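# Place bottles on ledges matching their cap colours

## Task

Put every bottle upright on the wall ledge whose label strip has the same colour as that bottle's cap, so that the bottle's entire base rests on that ledge.

## Robot and tools

Robot: two seven-joint arms, left_arm and right_arm, each ending in a two-finger gripper. The arm names do not correspond to left and right in the camera pictures.

Scene frame: all positions are in metres. The origin sits on the plane z = 0, directly below the midpoint between the two arm bases, which are 0.70 m above it. +z is up, +x is forward (the direction both arms face), and left_arm is on the +y side. Orientations are quaternions written w first (qw, qx, qy, qz). On each gripper, the fingers point along its own +z axis and close along its own y axis. end_effector_position is the spot between the finger pads when they are shut, less than 1 cm behind the tips. Closing pushes the tips about 17 mm further along +z, and most of that happens while the pads are more than 70 mm apart. Reported poses may be wrong by a few centimetres, and more at long reach.

The row format is shared by both motion tools: 16 numbers, covering both arms every time, even when only one moves. First come left_arm's x, y, z, qw, qx, qy, qz and opening, then the same eight for right_arm. x, y, z and the quaternion are an absolute target pose for that gripper in the scene frame, not an offset. Opening runs from -1 (closed) to +1 (fully open, 0.145 m). A full close needs roughly 0.5 s. To leave an arm unchanged, resend its pose from the latest result and its current opening. A 0 is a real command, not a skip. To hold an orientation steady, reuse the same quaternion you sent before rather than the drifting measured one.

execute_actions(actions, cameras): actions is a list of up to 15 actions. Each action is a list of up to 15 rows. Each row runs for one control step of 1/30 s, and a short action repeats its last row until it has filled 15 steps, which is 0.5 s. If a target is more than 0.6 m from where that gripper begins the action, measured along any of the gripper's own axes, the action is rejected for both arms. If the first action fails this check, or any action is malformed, the entire call is rejected. An empty actions list returns the state plus images from all cameras. cameras takes a list of names, ["all"], or []. An unknown name makes the call invalid.

move(target, speed, blend, opening_speed, blocking, cameras): moves each gripper in a straight line from its Hand target to the given pose. target is either one 16-number row or a list of up to 15 rows done in order, with 10 s in total across all of them and no 0.6 m limit. speed is in m/s, from 0.002 to 1.1, default 0.25. Turning is capped at twice that value in rad/s. You can give one value or one per target. blend, in metres, rounds the corners at intermediate targets. opening_speed is the rate at which the commanded opening changes, in units of the -1..1 scale per second, at least 0.2. blocking=false returns after about 0.5 s while the motion continues, and a new move takes over from the point where the old one was. A move does not avoid obstacles or the other arm. Grippers trail behind the path, can wander off it, and can spike well above speed, especially when the arm is nearly straight. Openings in later targets only take effect once everything has stopped at that target. The result adds a move: line giving how it ended (done, off_target, moving, held, fault) and which limits acted. limits=paced means the pose was clipped, and limits=held means steps were held back. done means the arm is within 3 mm and 2 degrees of its target. Neither done nor off_target tells you whether the arm is touching anything.

wait(seconds, 0 to 10): lets time pass while the arms keep their last commands. A running move keeps going. stop(): brings a running move to a halt and needs some distance to do so. zoom_image(camera, region): camera is cam_high or cam_low, and region is [x0, y0, x1, y1] in image pixels, at most 504x504, taken from that camera's latest image. read_manual: licence texts only. finished_scene(scene): ends the scene for good. The goal has to still hold without the robot touching anything.

Control details: every step, the commanded orientation is clipped to within 32 degrees of the measured one. If both cannot be met, position wins. A single action may stop short of the target, and Hand target shows where the arm is actually being driven, so send the rest in the next action. Large wrist turns can swing the elbow.

Results show per-arm pose, joint positions (the last value is the finger opening in metres), joint torques, joint velocities (may read within noise), grip_measured (the opening on the -1..1 scale), Tool commands, Hand target, motor temperatures, and step readings of positions after action calls. To grip something, command an opening well below grip_measured; the lower you go, the harder it squeezes, up to about 10 N per pad. A fast close can press harder. Torque readings carry offsets and noise, and joints 3 and 4 wrap around at ±28 N m.

Cameras: cam_high and cam_low, both 896x504, with calibration in the transcript. Their real positions may differ slightly from it.

Things to avoid: dropping bottles, releasing a bottle that is still moving, striking or shoving hard, knocking anything off the work area (that ends the scene), and contact between the two arms or their grippers. The clearance check does not stop gripper-to-gripper contact, and closing one gripper on the other's fingers counts as a press between the arms. Keep motion moderate, because faster moves strike harder and aiming beyond a contact point presses harder. Motors heat up when holding loads, stretched out, or pushing toward poses they cannot reach. A MOTOR HOT line appears at 85 °C, and at 100 °C an over-temperature fault halts the arm for 30 to 60 s. Loose objects may occasionally get nudged by outside disturbances.

Each tool is called after "Request:" as name([rows], argument=value, ...), one row to a line, values as JSON.

## Session

Request:
execute_actions(actions=[])

Scene clock: 0.00 s.
left_arm: end_effector_position=(+0.3554, +0.1334, +0.3763) grip_measured=+1.00 end_effector_quat_wxyz=(-0.040, -0.585, +0.680, -0.440) | right_arm: end_effector_position=(+0.4020, -0.0846, +0.4120) grip_measured=+1.00 end_effector_quat_wxyz=(+0.172, +0.783, +0.024, +0.598)
Joint positions: left_arm=[0.476 0.652 -0.724 1.144 -0.177 -0.294 0.656 0.145] | right_arm=[0.249 -0.096 -0.415 1.14 -0.092 0.203 -0.635 0.145]
Joint velocities: within noise
Joint torques (N m): no reading
Motor temperatures (°C): left_arm=[23 20 24 22 21 24 21] | right_arm=[21 23 24 21 21 21 22]
Hand target: left_arm +0.3554, +0.1334, +0.3763; -0.040, -0.585, +0.680, -0.440 | right_arm +0.4020, -0.0846, +0.4120; +0.172, +0.783, +0.024, +0.598
Tool commands: left_gripper/opening=+1.0 right_gripper/opening=+1.0

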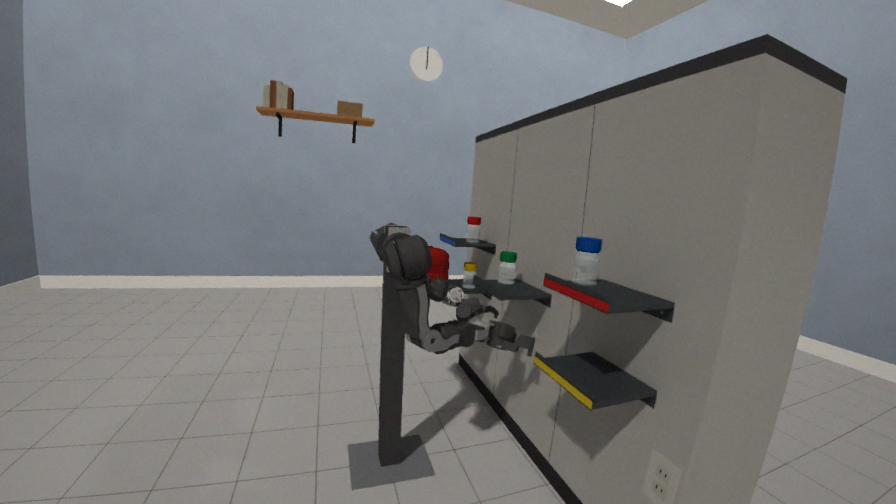

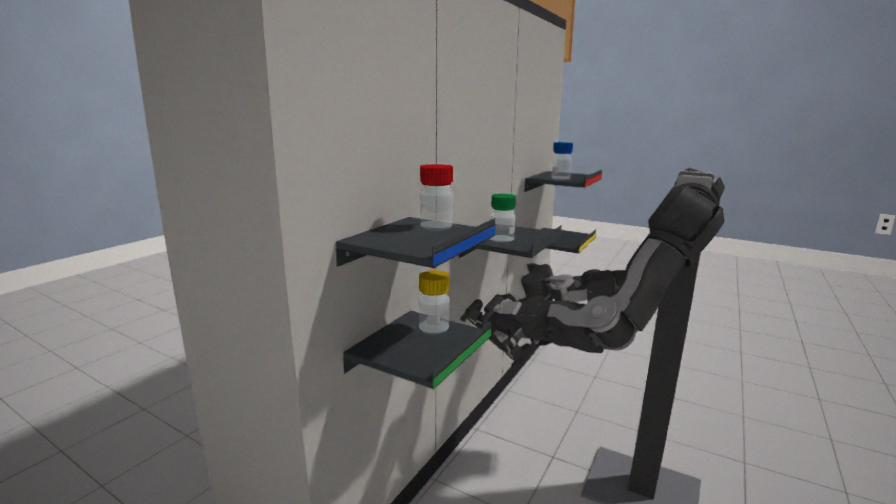

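Request:
zoom_image(camera="cam_high", region=[420, 200, 680, 420])

Request:
zoom_image(camera="cam_low", region=[320, 130, 620, 400])

Scaled by 1.938 from the camera's 896x504 image, which has a finer 1280x720 frame.

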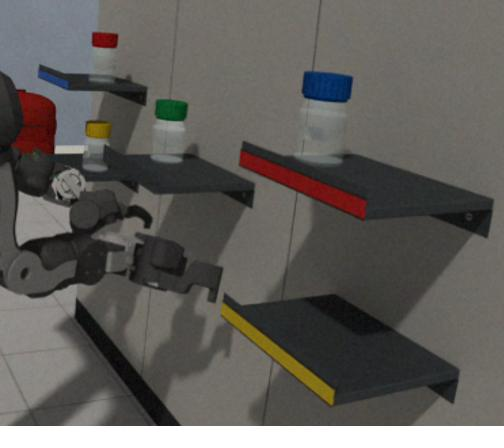

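Scaled by 1.680 from the camera's 896x504 image, which has a finer 1280x720 frame.

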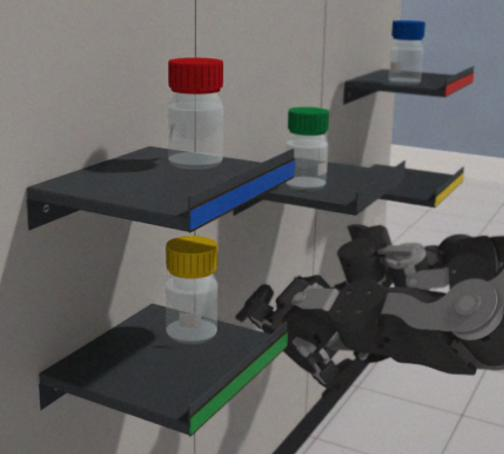

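Request:
zoom_image(camera="cam_low", region=[335, 150, 505, 390])

Request:
zoom_image(camera="cam_high", region=[530, 225, 690, 415])

Scaled by 2.100 from the camera's 896x504 image, which has a finer 1280x720 frame.

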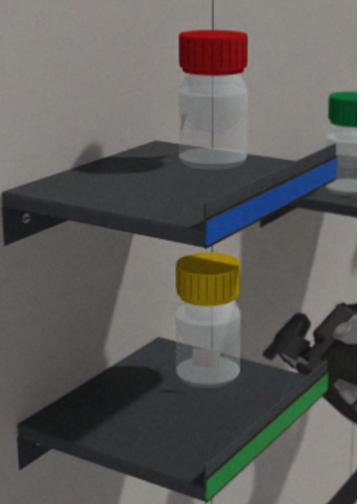

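Scaled by 2.653 from the camera's 896x504 image, which has a finer 1280x720 frame.

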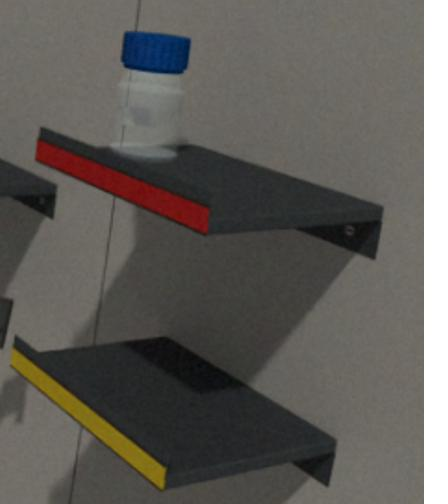

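Request:
zoom_image(camera="cam_high", region=[430, 210, 560, 340])

Request:
zoom_image(camera="cam_low", region=[450, 180, 620, 290])

Scaled by 3.877 from the camera's 896x504 image, which has a finer 1280x720 frame.

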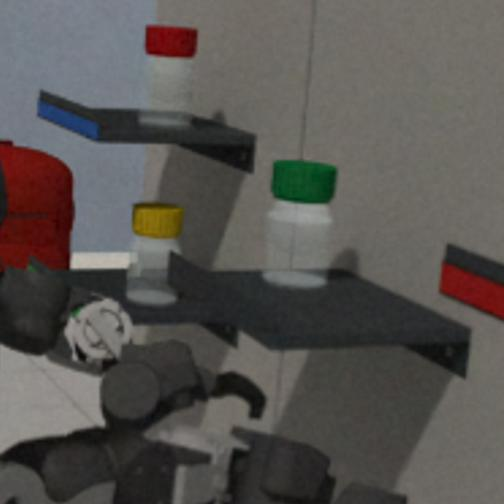

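Scaled by 2.965 from the camera's 896x504 image, which has a finer 1280x720 frame.

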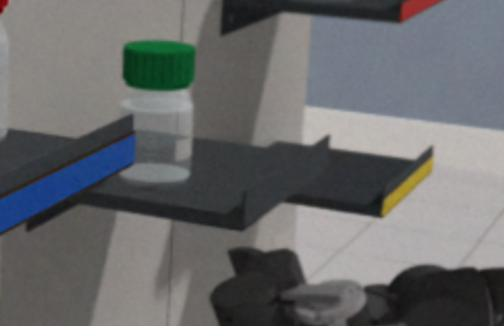

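Request:
move([
  [0.27,0.14,0.42,0,0.7933,0,0.6087,1,0.27,-0.2,0.42,0,0.7933,0,0.6087,1],
  [0.26,0.12,0.62,0,0.7933,0,0.6087,1,0.26,-0.22,0.55,0,0.7933,0,0.6087,1],
], cameras=["all"])

Scene clock: 183.50 s.
left_arm: end_effector_position=(+0.2605, +0.1198, +0.6206) grip_measured=+1.00 end_effector_quat_wxyz=(-0.121, +0.716, +0.098, +0.680) | right_arm: end_effector_position=(+0.2601, -0.2188, +0.5505) grip_measured=+1.00 end_effector_quat_wxyz=(-0.002, +0.792, +0.002, +0.610)
Joint positions: left_arm=[-0.231 -0.164 -0.57 2.434 -0.36 0.78 -0.605 0.145] | right_arm=[-0.588 0.612 0.253 2.387 0.743 0.46 -0.309 0.145]
Joint torques (N m): left_arm=[2.07 -1.62 -1.47 3.37 -0.03 -0.46 -0.09] | right_arm=[0.75 2.36 2.22 3.23 0 -0.3 -0.15]
Hand target: left_arm +0.2605, +0.1196, +0.6196; -0.123, +0.717, +0.098, +0.679 | right_arm +0.2600, -0.2200, +0.5500; +0.000, +0.793, +0.000, +0.609
Off the commanded pose: left_arm 0.001 m, 22 deg | right_arm 0.001 m, 0 deg.
joint read past its limit (left arm) — joint 2 (shoulder roll), lower limit; joint 4 (elbow), upper limit, where the elbow is as bent as it goes.
joint sent to its limit (left arm) — joint 2 (shoulder roll), lower limit; joint 4 (elbow), upper limit, where the elbow is as bent as it goes; joint 6 (wrist pitch), upper limit. The joint targets are off in orientation, not in position.
move: off_target (left_arm)

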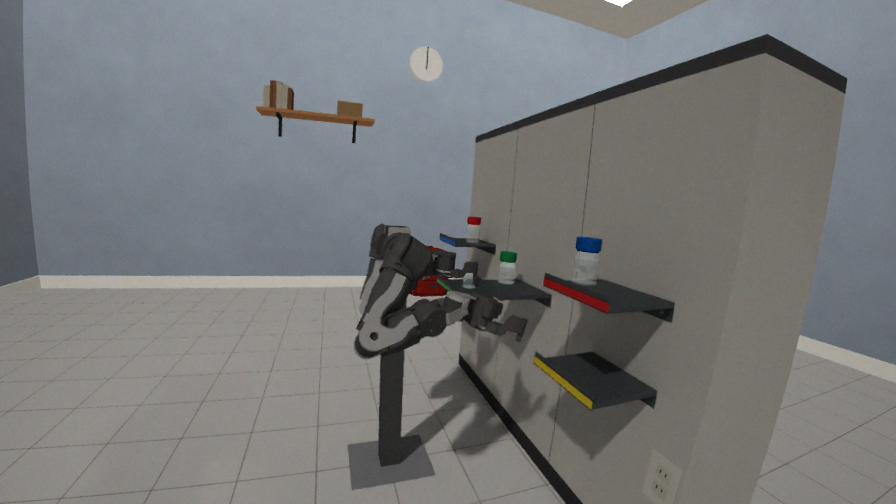

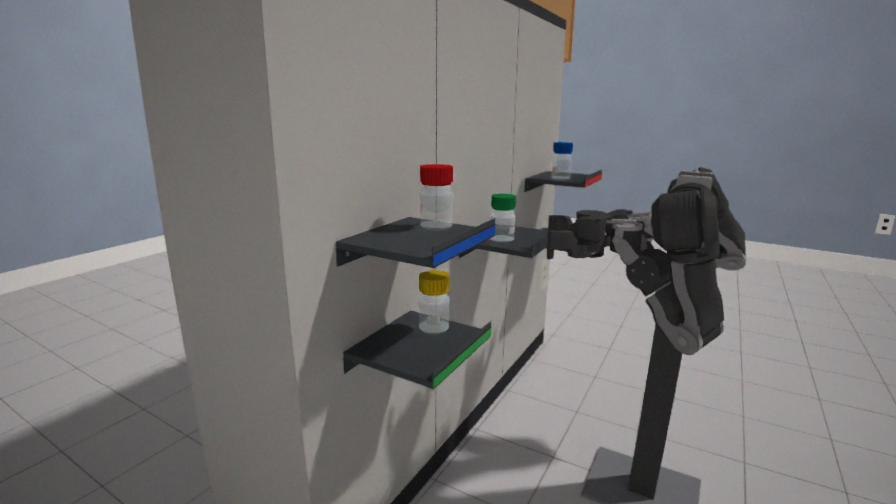

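Request:
move([
  [0.27,0.12,0.63,0.1575,0.7663,-0.2053,0.588,1,0.26,-0.22,0.5,0,0.7933,0,0.6087,1],
  [0.31,0.1,0.63,0.1575,0.7663,-0.2053,0.588,1,0.26,-0.25,0.5,0,0.7933,0,0.6087,1],
], cameras=["all"])

Scene clock: 195.13 s.
left_arm: end_effector_position=(+0.3101, +0.0997, +0.6313) grip_measured=+1.00 end_effector_quat_wxyz=(+0.160, +0.765, -0.205, +0.590) | right_arm: end_effector_position=(+0.2598, -0.2503, +0.4997) grip_measured=+1.00 end_effector_quat_wxyz=(+0.002, +0.794, -0.001, +0.608)
Joint positions: left_arm=[0.369 0.849 -0.298 2.305 1.25 0.781 -0.403 0.145] | right_arm=[-0.678 0.657 0.234 2.144 0.702 0.175 -0.185 0.145]
Joint torques (N m): left_arm=[5.24 3.2 1.25 2.3 0.03 -0.54 -0.03] | right_arm=[0.54 3.52 2.44 3.08 0.08 -0.55 0.21]
Hand target: left_arm +0.3101, +0.1001, +0.6301; +0.157, +0.766, -0.205, +0.588 | right_arm +0.2600, -0.2499, +0.5000; +0.000, +0.793, +0.000, +0.609
Off the commanded pose: left_arm 0.001 m, 0 deg | right_arm 0.000 m, 0 deg.
joint sent to its limit (left arm) — joint 6 (wrist pitch), upper limit. The joint targets still meet the commanded pose.
move: done

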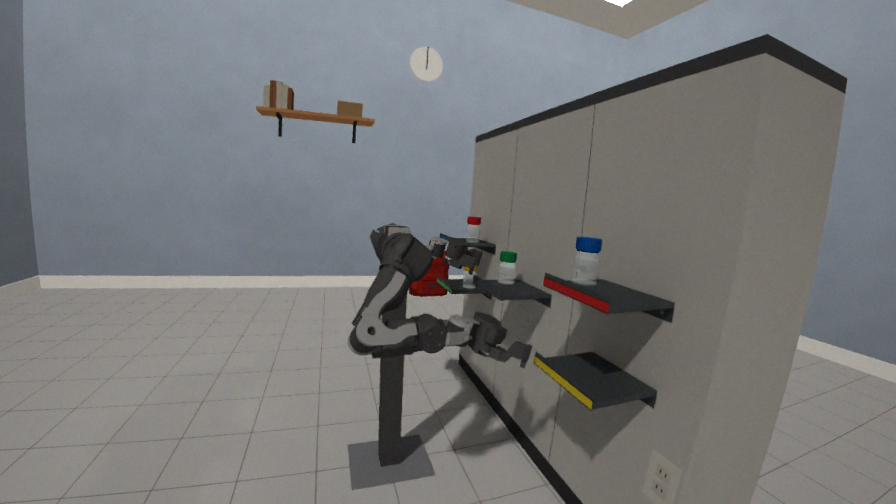

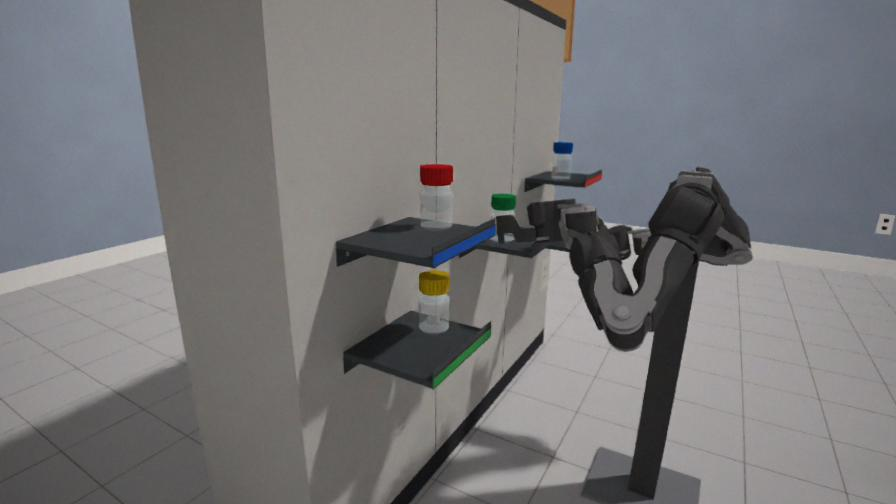

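Request:
zoom_image(camera="cam_high", region=[430, 210, 560, 340])

Request:
zoom_image(camera="cam_low", region=[470, 160, 620, 290])

Scaled by 3.877 from the camera's 896x504 image, which has a finer 1280x720 frame.

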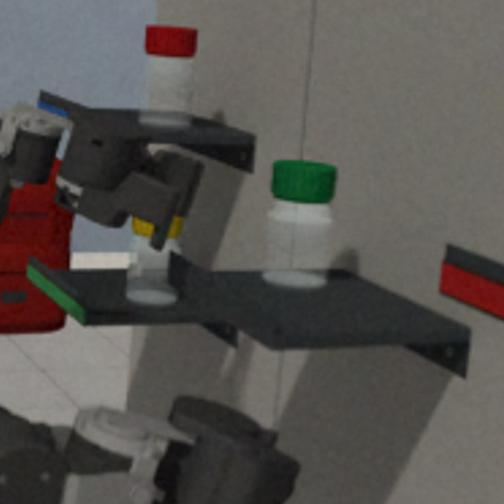

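Scaled by 3.360 from the camera's 896x504 image, which has a finer 1280x720 frame.

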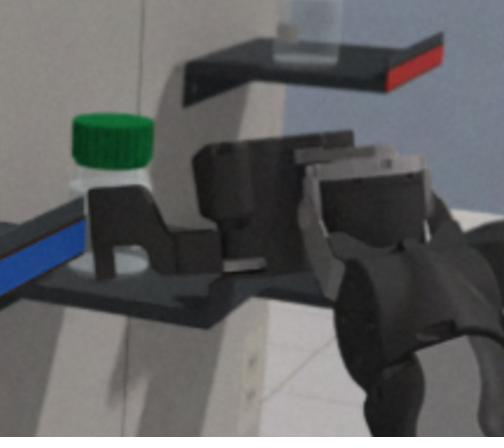

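Request:
move(target=[0.342,0.071,0.64,0.1575,0.7663,-0.2053,0.588,1,0.26,-0.25,0.5,0,0.7933,0,0.6087,1], cameras=["all"])

Request:
zoom_image(camera="cam_high", region=[430, 210, 560, 340])

Request:
zoom_image(camera="cam_low", region=[470, 160, 620, 290])

Scene clock: 231.83 s.
left_arm: end_effector_position=(+0.3415, +0.0710, +0.6410) grip_measured=+1.00 end_effector_quat_wxyz=(+0.159, +0.765, -0.206, +0.589) | right_arm: end_effector_position=(+0.2598, -0.2502, +0.4997) grip_measured=+1.00 end_effector_quat_wxyz=(+0.002, +0.794, -0.001, +0.608)
Joint positions: left_arm=[0.669 0.737 -0.56 2.159 1.305 0.781 -0.538 0.145] | right_arm=[-0.678 0.657 0.234 2.144 0.702 0.175 -0.184 0.145]
Joint torques (N m): left_arm=[7.08 1.36 1.51 1.72 0.01 -0.51 -0.06] | right_arm=[0.41 3.44 2.37 3.15 0.07 -0.53 0.19]
Hand target: left_arm +0.3420, +0.0710, +0.6400; +0.158, +0.766, -0.205, +0.588 | right_arm +0.2600, -0.2499, +0.5000; +0.000, +0.793, +0.000, +0.609
Off the commanded pose: left_arm 0.001 m, 0 deg | right_arm 0.000 m, 0 deg.
joint sent to its limit (left arm) — joint 6 (wrist pitch), upper limit. The joint targets still meet the commanded pose.
move: done

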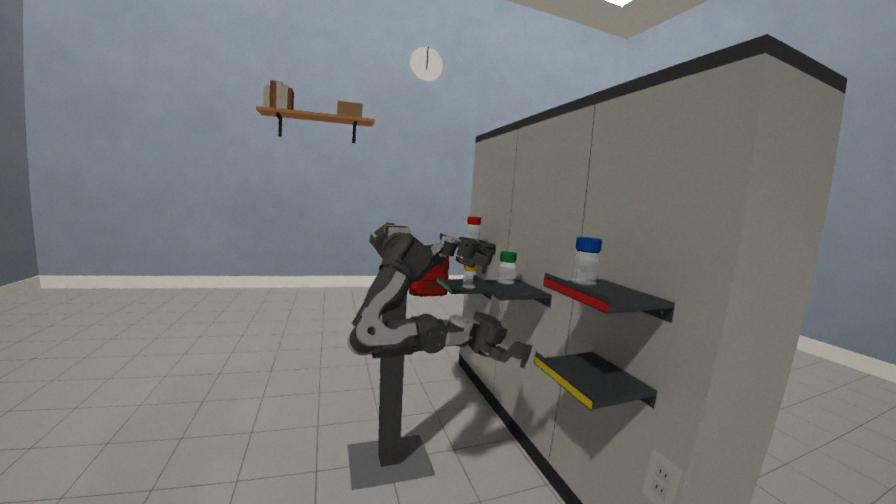

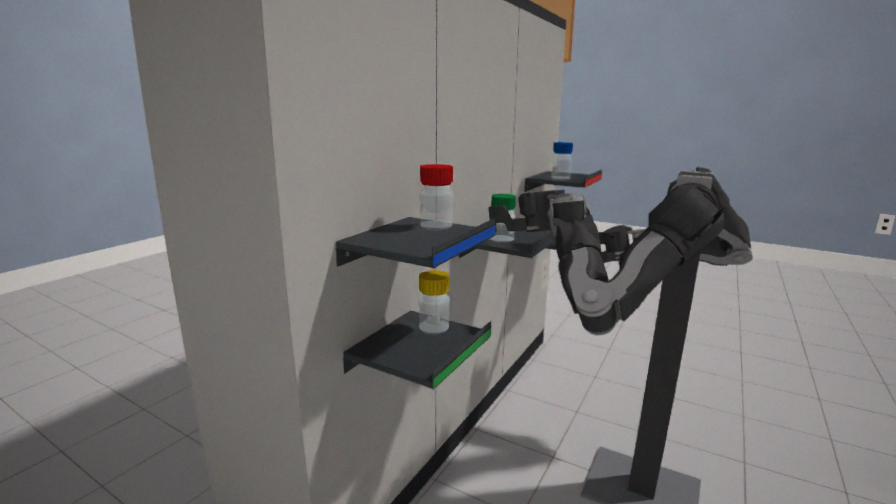

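Scaled by 3.877 from the camera's 896x504 image, which has a finer 1280x720 frame.

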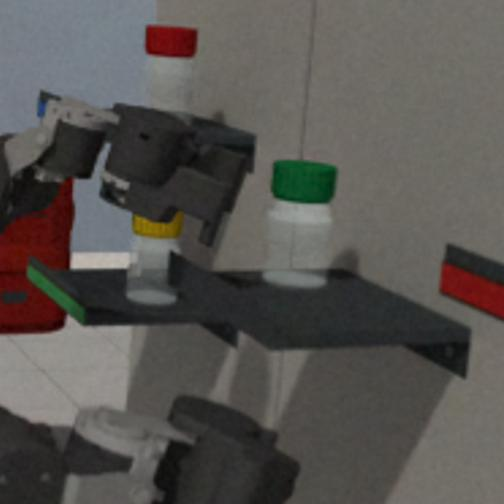

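Scaled by 3.360 from the camera's 896x504 image, which has a finer 1280x720 frame.

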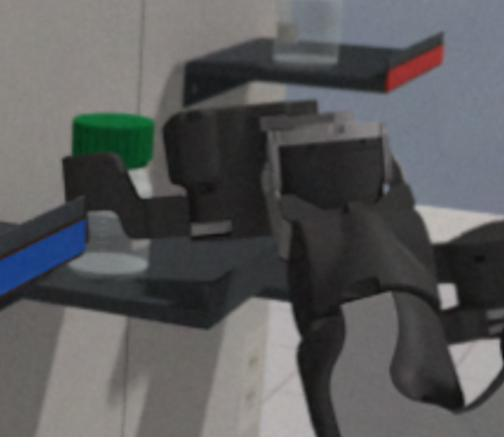

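Request:
move(target=[0.395,0.04,0.627,0.1575,0.7663,-0.2053,0.588,1,0.26,-0.25,0.5,0,0.7933,0,0.6087,1], cameras=["all"], speed=0.12)

Request:
zoom_image(camera="cam_high", region=[430, 210, 560, 340])

Request:
zoom_image(camera="cam_low", region=[450, 160, 600, 290])

Scene clock: 249.50 s.
left_arm: end_effector_position=(+0.3951, +0.0405, +0.6271) grip_measured=+1.00 end_effector_quat_wxyz=(+0.156, +0.767, -0.204, +0.588) | right_arm: end_effector_position=(+0.2598, -0.2502, +0.4997) grip_measured=+1.00 end_effector_quat_wxyz=(+0.002, +0.794, -0.001, +0.608)
Joint positions: left_arm=[0.831 0.55 -0.734 1.851 1.146 0.718 -0.448 0.145] | right_arm=[-0.678 0.657 0.234 2.144 0.702 0.175 -0.184 0.145]
Joint torques (N m): left_arm=[8.58 0.88 2.14 2.56 -0.09 -0.65 0.23] | right_arm=[0.44 3.68 2.48 3.14 0.1 -0.57 0.18]
Hand target: left_arm +0.3950, +0.0400, +0.6269; +0.158, +0.766, -0.205, +0.588 | right_arm +0.2600, -0.2499, +0.5000; +0.000, +0.793, +0.000, +0.609
Off the commanded pose: left_arm 0.001 m, 0 deg | right_arm 0.000 m, 0 deg.
move: done

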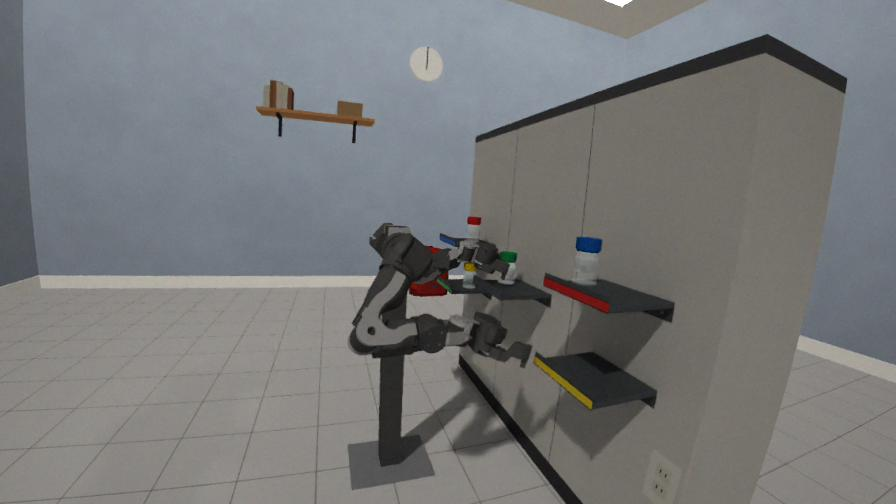

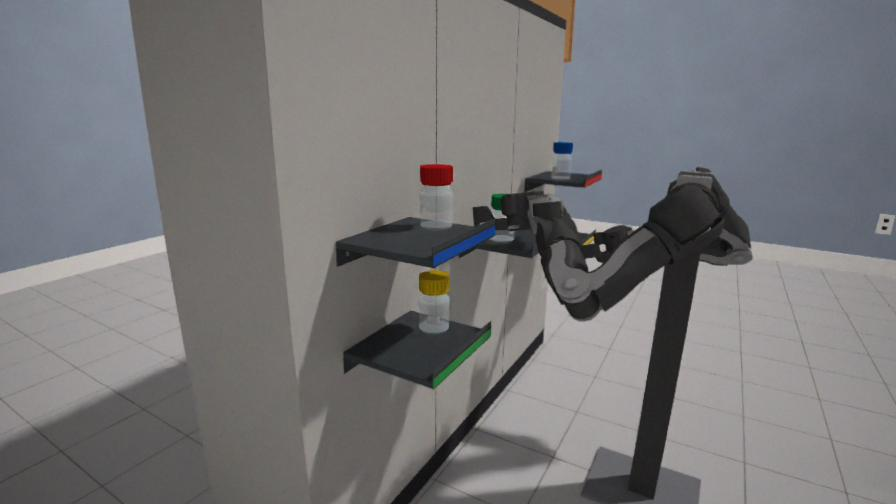

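Scaled by 3.877 from the camera's 896x504 image, which has a finer 1280x720 frame.

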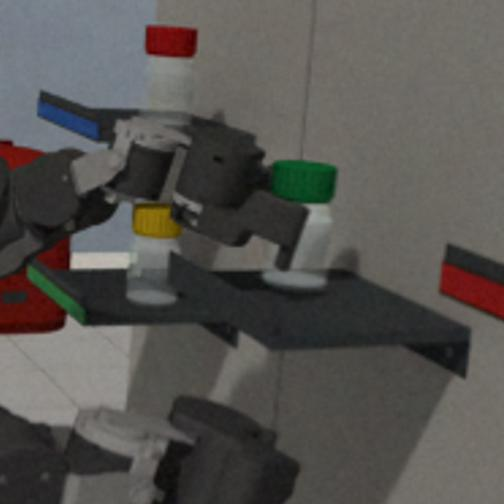

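Scaled by 3.360 from the camera's 896x504 image, which has a finer 1280x720 frame.

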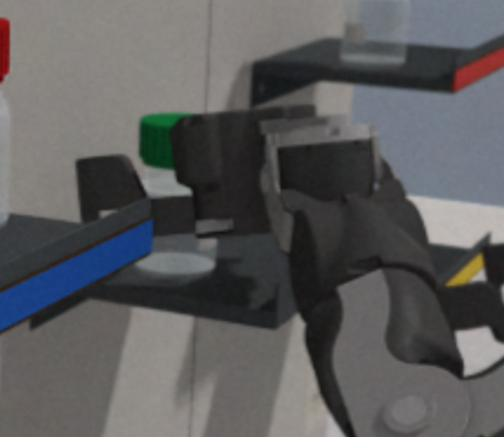

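Request:
move(target=[0.395,0.04,0.627,0.1575,0.7663,-0.2053,0.588,-0.6,0.26,-0.25,0.5,0,0.7933,0,0.6087,1], cameras=["all"], opening_speed=1)

Request:
zoom_image(camera="cam_high", region=[430, 210, 560, 340])

Request:
zoom_image(camera="cam_low", region=[450, 160, 600, 290])

Scene clock: 265.60 s.
left_arm: end_effector_position=(+0.3953, +0.0408, +0.6274) grip_measured=-0.27 end_effector_quat_wxyz=(+0.156, +0.766, -0.204, +0.589) | right_arm: end_effector_position=(+0.2598, -0.2502, +0.4997) grip_measured=+1.00 end_effector_quat_wxyz=(+0.002, +0.794, -0.001, +0.608)
Joint positions: left_arm=[0.831 0.55 -0.734 1.851 1.144 0.717 -0.448 0.055] | right_arm=[-0.678 0.657 0.234 2.144 0.702 0.175 -0.184 0.145]
Joint torques (N m): left_arm=[8.51 0.75 2.28 2.56 -0.03 -0.62 0.23] | right_arm=[0.54 3.49 2.36 3.11 0.08 -0.55 0.17]
Motor temperatures (°C): left_arm=[28 21 25 22 21 25 21] | right_arm=[21 23 24 22 20 21 21]
Hand target: left_arm +0.3950, +0.0401, +0.6269; +0.157, +0.766, -0.205, +0.588 | right_arm +0.2600, -0.2499, +0.5000; +0.000, +0.793, +0.000, +0.609
Off the commanded pose: left_arm 0.001 m, 0 deg | right_arm 0.000 m, 0 deg.
move: done

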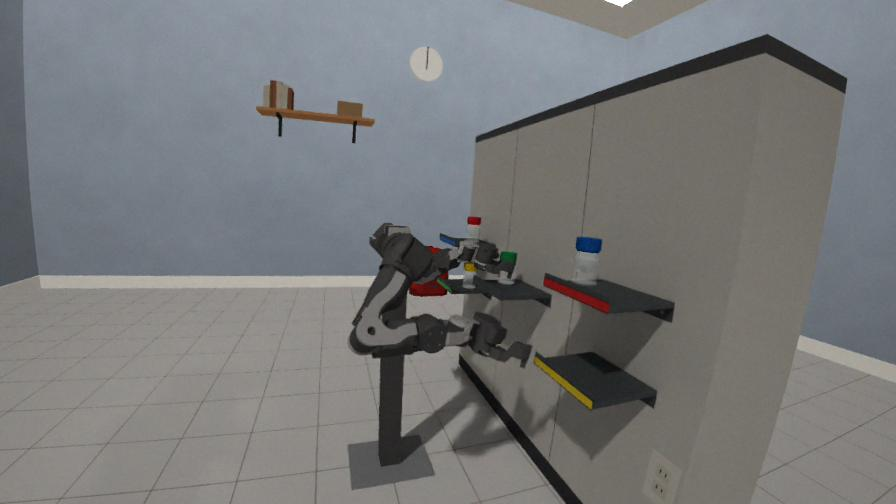

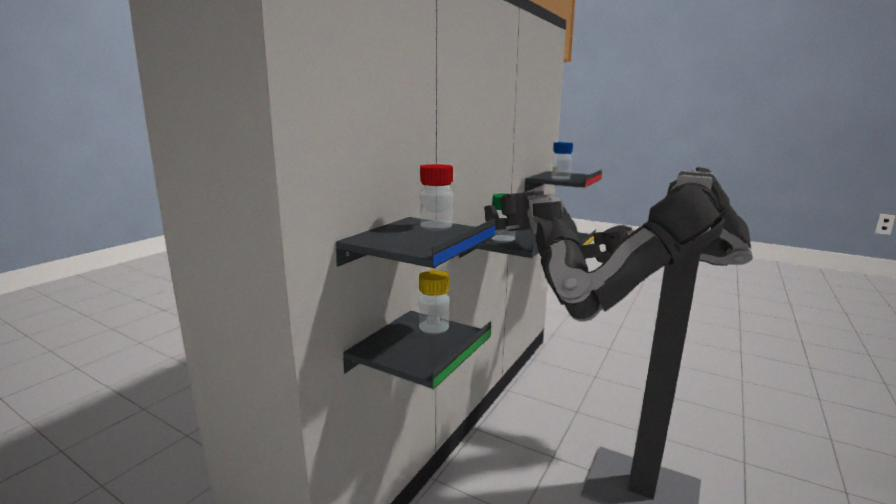

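Scaled by 3.877 from the camera's 896x504 image, which has a finer 1280x720 frame.

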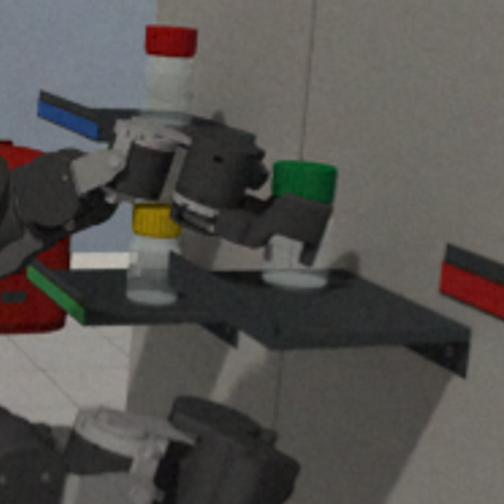

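Scaled by 3.360 from the camera's 896x504 image, which has a finer 1280x720 frame.

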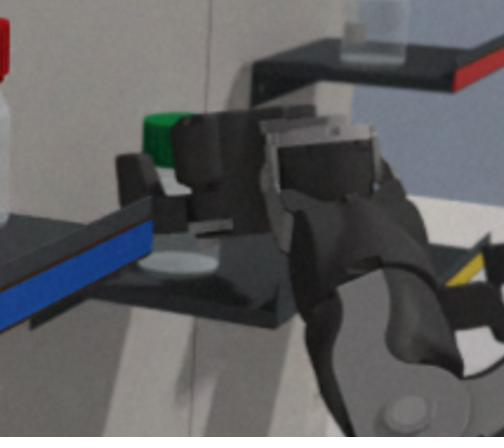

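Request:
move([
  [0.395,0.04,0.663,0.1575,0.7663,-0.2053,0.588,-0.6,0.26,-0.25,0.5,0,0.7933,0,0.6087,1],
  [0.28,0.12,0.66,0.1575,0.7663,-0.2053,0.588,-0.6,0.26,-0.25,0.5,0,0.7933,0,0.6087,1],
  [0.245,0.44,0.575,0,0.7933,0,0.6087,-0.6,0.26,-0.25,0.5,0,0.7933,0,0.6087,1],
], cameras=["all"], speed=0.15, blend=0.02)

Request:
zoom_image(camera="cam_high", region=[430, 210, 560, 340])

Request:
zoom_image(camera="cam_low", region=[320, 150, 600, 410])

Scene clock: 323.73 s.
left_arm: end_effector_position=(+0.2435, +0.4420, +0.5730) grip_measured=-0.27 end_effector_quat_wxyz=(-0.002, +0.796, +0.005, +0.605) | right_arm: end_effector_position=(+0.2598, -0.2502, +0.4997) grip_measured=+1.00 end_effector_quat_wxyz=(+0.002, +0.794, -0.001, +0.608)
Joint positions: left_arm=[-0.742 0.887 0.994 1.559 0.933 0.334 0.595 0.055] | right_arm=[-0.678 0.657 0.234 2.144 0.702 0.175 -0.184 0.145]
Joint torques (N m): left_arm=[1.6 6.61 2.58 3.07 0.47 -0.74 0.27] | right_arm=[0.59 3.52 2.51 3.15 0.07 -0.53 0.19]
Hand target: left_arm +0.2450, +0.4399, +0.5750; +0.000, +0.793, +0.000, +0.609 | right_arm +0.2600, -0.2499, +0.5000; +0.000, +0.793, +0.000, +0.609
Off the commanded pose: left_arm 0.003 m, 1 deg | right_arm 0.000 m, 0 deg.
move: done; blend cut to 0.018 m at target 1

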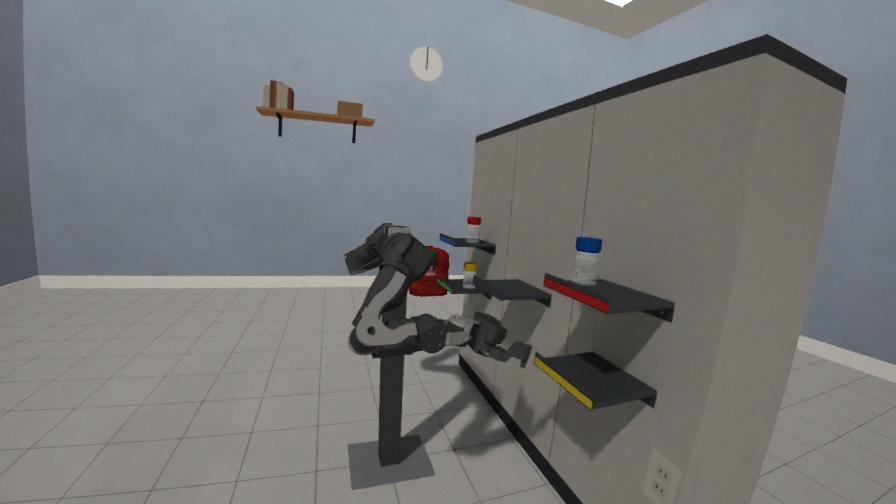

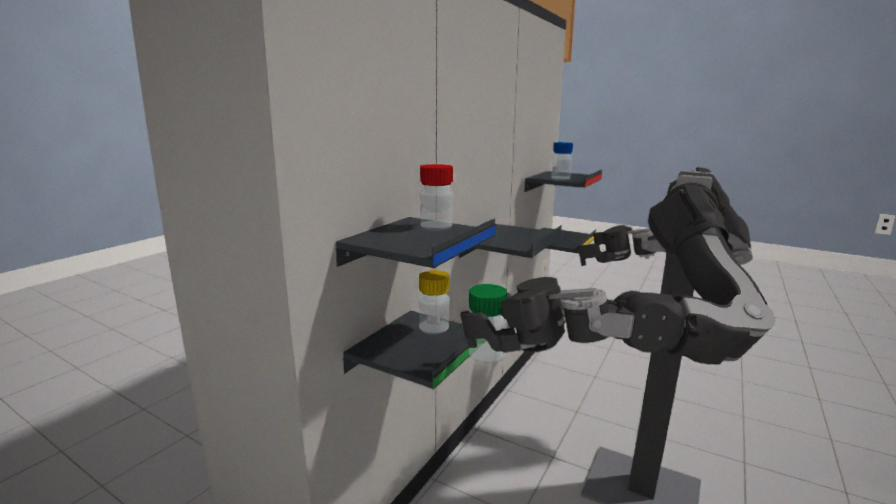

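Scaled by 3.877 from the camera's 896x504 image, which has a finer 1280x720 frame.

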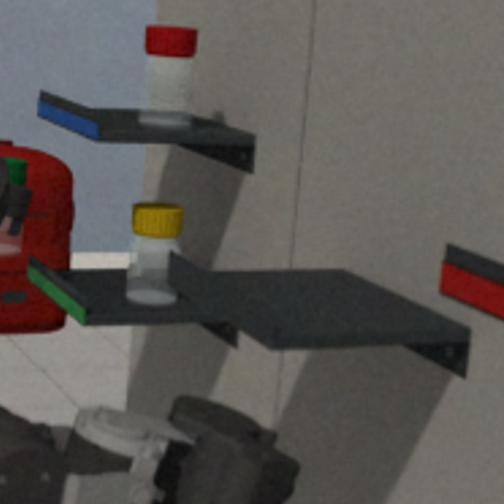

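Scaled by 1.800 from the camera's 896x504 image, which has a finer 1280x720 frame.

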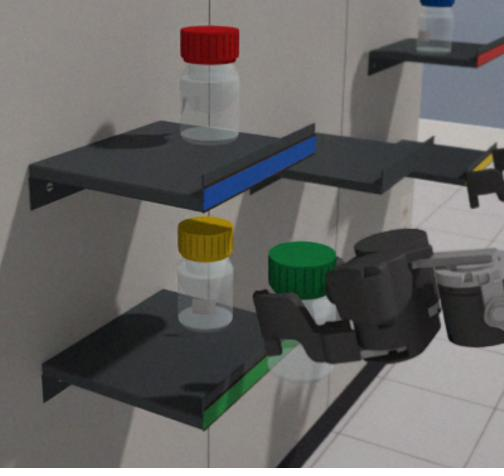

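Request:
move([
  [0.29,0.452,0.572,0,0.7933,0,0.6087,-0.6,0.26,-0.25,0.5,0,0.7933,0,0.6087,1],
  [0.388,0.455,0.565,0,0.7933,0,0.6087,-0.6,0.26,-0.25,0.5,0,0.7933,0,0.6087,1],
  [0.388,0.455,0.54,0,0.7933,0,0.6087,-0.6,0.26,-0.25,0.5,0,0.7933,0,0.6087,1],
], cameras=["all"], speed=0.12)

Request:
zoom_image(camera="cam_low", region=[320, 150, 600, 410])

Request:
zoom_image(camera="cam_high", region=[430, 210, 560, 340])

Scene clock: 339.20 s.
left_arm: end_effector_position=(+0.3877, +0.4548, +0.5382) grip_measured=-0.28 end_effector_quat_wxyz=(-0.001, +0.796, +0.001, +0.605) | right_arm: end_effector_position=(+0.2598, -0.2502, +0.4997) grip_measured=+1.00 end_effector_quat_wxyz=(+0.002, +0.794, -0.001, +0.608)
Joint positions: left_arm=[0.421 1.011 -0.053 0.862 0.774 0.192 0.568 0.055] | right_arm=[-0.678 0.657 0.234 2.144 0.702 0.175 -0.184 0.145]
Joint torques (N m): left_arm=[7 7.87 2.3 2.88 0.44 -0.74 0.25] | right_arm=[0.44 3.47 2.41 3.11 0.09 -0.52 0.18]
Hand target: left_arm +0.3880, +0.4549, +0.5400; +0.000, +0.793, +0.000, +0.609 | right_arm +0.2600, -0.2499, +0.5000; +0.000, +0.793, +0.000, +0.609
Off the commanded pose: left_arm 0.002 m, 1 deg | right_arm 0.000 m, 0 deg.
move: done

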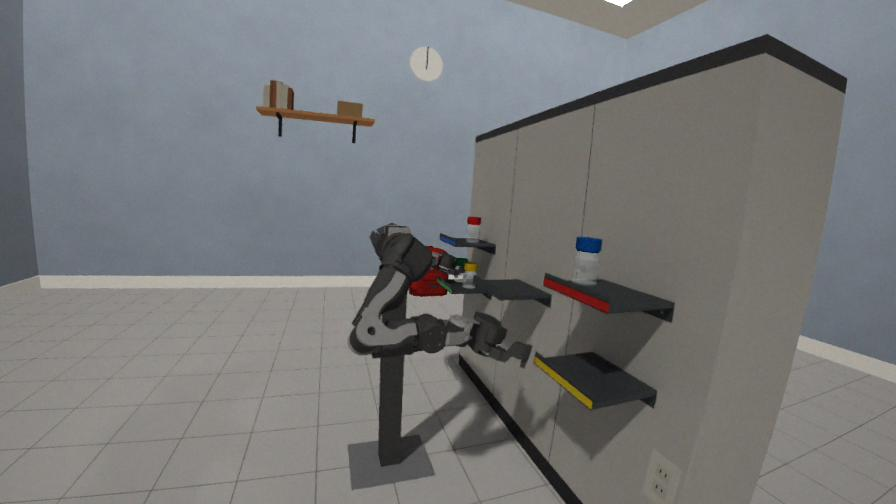

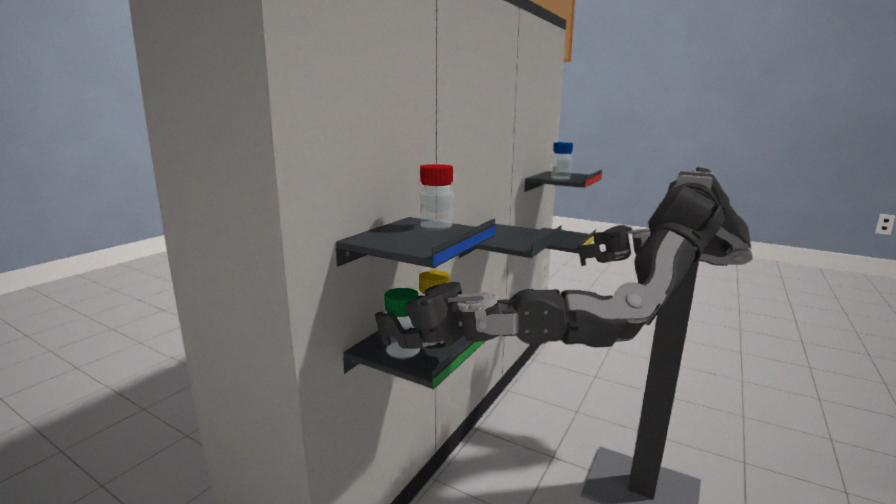

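Scaled by 1.800 from the camera's 896x504 image, which has a finer 1280x720 frame.

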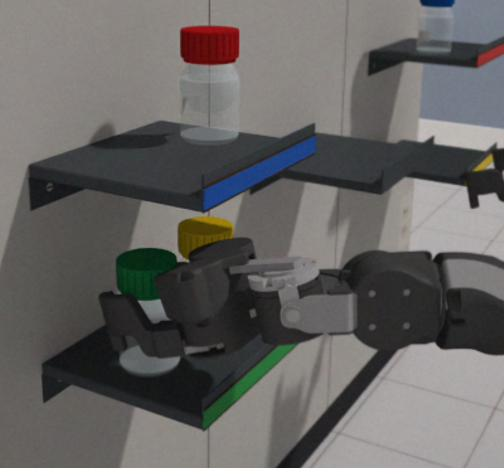

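Scaled by 3.877 from the camera's 896x504 image, which has a finer 1280x720 frame.

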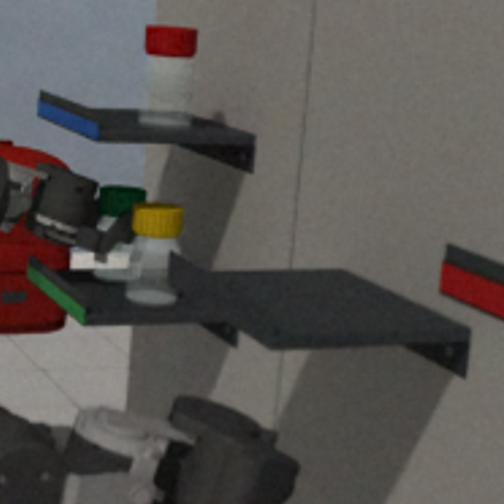

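Request:
move(target=[0.388,0.455,0.524,0,0.7933,0,0.6087,-0.6,0.26,-0.25,0.5,0,0.7933,0,0.6087,1], speed=0.03)

Scene clock: 344.40 s.
left_arm: end_effector_position=(+0.3895, +0.4564, +0.5371) grip_measured=-0.28 end_effector_quat_wxyz=(-0.002, +0.780, -0.004, +0.626) | right_arm: end_effector_position=(+0.2598, -0.2502, +0.4997) grip_measured=+1.00 end_effector_quat_wxyz=(+0.002, +0.794, -0.001, +0.608)
Joint positions: left_arm=[0.436 1.003 -0.089 0.815 0.802 0.101 0.581 0.055] | right_arm=[-0.678 0.657 0.234 2.144 0.702 0.175 -0.184 0.145]
Joint torques (N m): left_arm=[4.89 5.95 0.08 1.78 0.1 0.14 -0.02] | right_arm=[0.59 3.57 2.35 3.21 0.09 -0.55 0.19]
Hand target: left_arm +0.3877, +0.4549, +0.5241; +0.000, +0.793, +0.000, +0.609 | right_arm +0.2600, -0.2499, +0.5000; +0.000, +0.793, +0.000, +0.609
Off the commanded pose: left_arm 0.013 m, 3 deg | right_arm 0.000 m, 0 deg.
move: off_target (left_arm)

Request:
move(target=[0.388,0.455,0.5365,0,0.7933,0,0.6087,-0.6,0.26,-0.25,0.5,0,0.7933,0,0.6087,1], speed=0.05)

Request:
move(target=[0.388,0.455,0.5365,0,0.7933,0,0.6087,0.1,0.26,-0.25,0.5,0,0.7933,0,0.6087,1], opening_speed=0.6, cameras=["all"])

Request:
zoom_image(camera="cam_low", region=[320, 150, 600, 410])

Request:
zoom_image(camera="cam_high", region=[430, 210, 560, 340])

Scene clock: 354.83 s.
left_arm: end_effector_position=(+0.3889, +0.4548, +0.5378) grip_measured=-0.28 end_effector_quat_wxyz=(-0.001, +0.791, -0.002, +0.612) | right_arm: end_effector_position=(+0.2598, -0.2502, +0.4997) grip_measured=+1.00 end_effector_quat_wxyz=(+0.002, +0.794, -0.001, +0.608)
Joint positions: left_arm=[0.432 1.02 -0.098 0.844 0.811 0.152 0.565 0.055] | right_arm=[-0.678 0.657 0.234 2.144 0.702 0.175 -0.184 0.145]
Joint torques (N m): left_arm=[5.31 8.19 2.25 3.95 0.49 -0.27 0.05] | right_arm=[0.36 3.57 2.37 3.06 0.07 -0.53 0.2]
Hand target: left_arm +0.3880, +0.4549, +0.5365; +0.000, +0.793, +0.000, +0.609 | right_arm +0.2600, -0.2499, +0.5000; +0.000, +0.793, +0.000, +0.609
Off the commanded pose: left_arm 0.002 m, 0 deg | right_arm 0.000 m, 0 deg.
move: done

Scene clock: 356.20 s.
left_arm: end_effector_position=(+0.3887, +0.4546, +0.5370) grip_measured=+0.10 end_effector_quat_wxyz=(+0.001, +0.792, +0.000, +0.610) | right_arm: end_effector_position=(+0.2598, -0.2502, +0.4997) grip_measured=+1.00 end_effector_quat_wxyz=(+0.002, +0.794, -0.001, +0.608)
Joint positions: left_arm=[0.431 1.02 -0.098 0.845 0.813 0.157 0.565 0.083] | right_arm=[-0.678 0.657 0.234 2.144 0.702 0.175 -0.184 0.145]
Joint torques (N m): left_arm=[5.47 8.16 2.28 3.88 0.45 -0.42 0.05] | right_arm=[0.49 3.44 2.37 3.07 0.09 -0.54 0.18]
Hand target: left_arm +0.3880, +0.4549, +0.5365; +0.000, +0.793, +0.000, +0.609 | right_arm +0.2600, -0.2499, +0.5000; +0.000, +0.793, +0.000, +0.609
Off the commanded pose: left_arm 0.001 m, 0 deg | right_arm 0.000 m, 0 deg.
move: done

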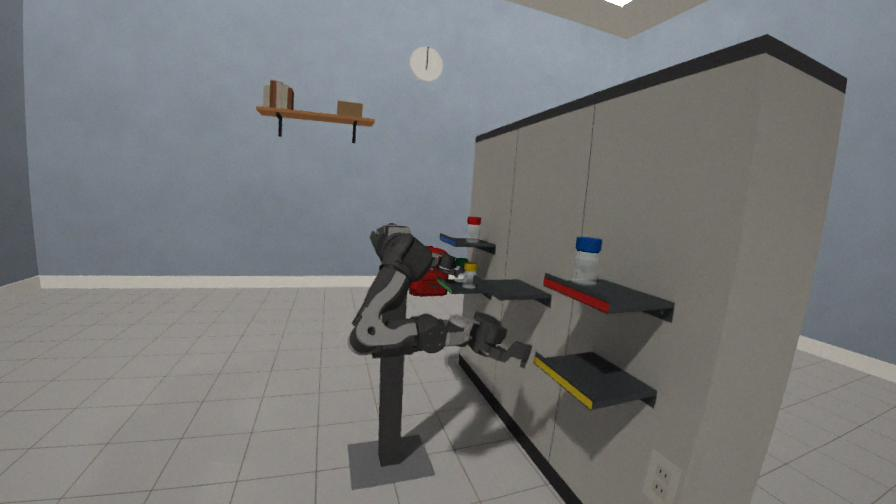

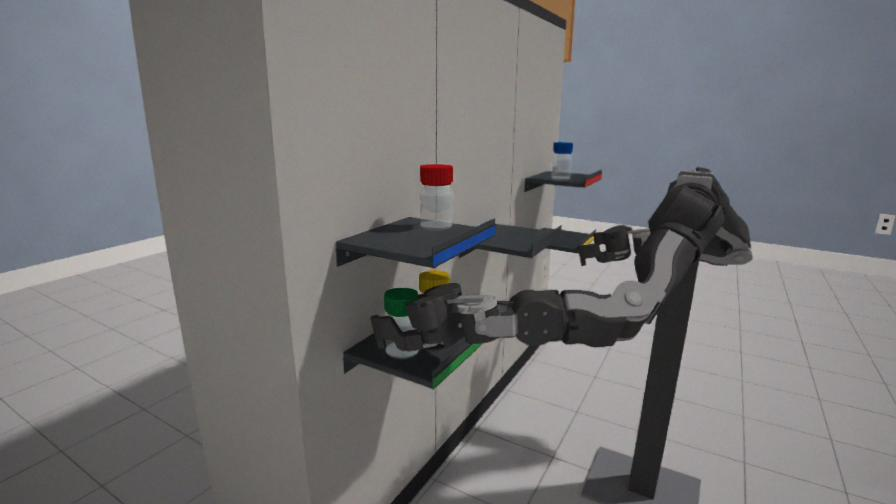

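Scaled by 1.800 from the camera's 896x504 image, which has a finer 1280x720 frame.

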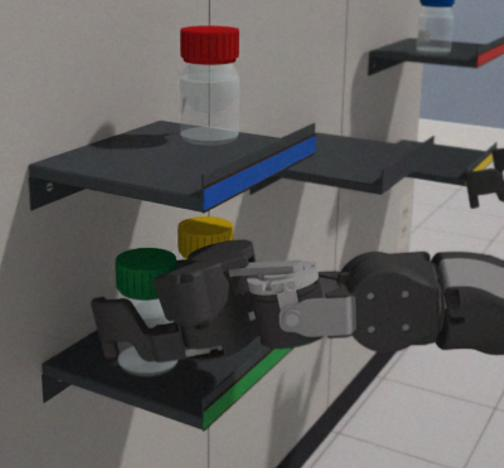

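Scaled by 3.877 from the camera's 896x504 image, which has a finer 1280x720 frame.

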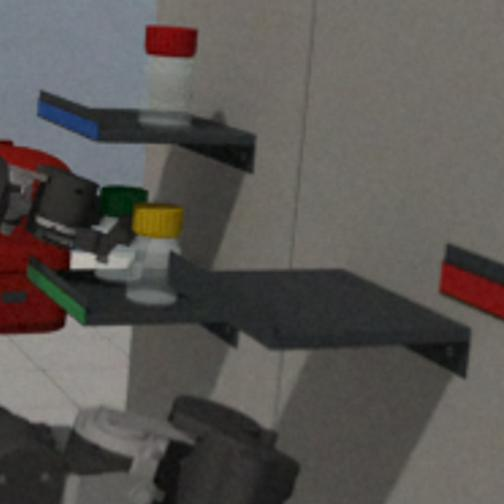

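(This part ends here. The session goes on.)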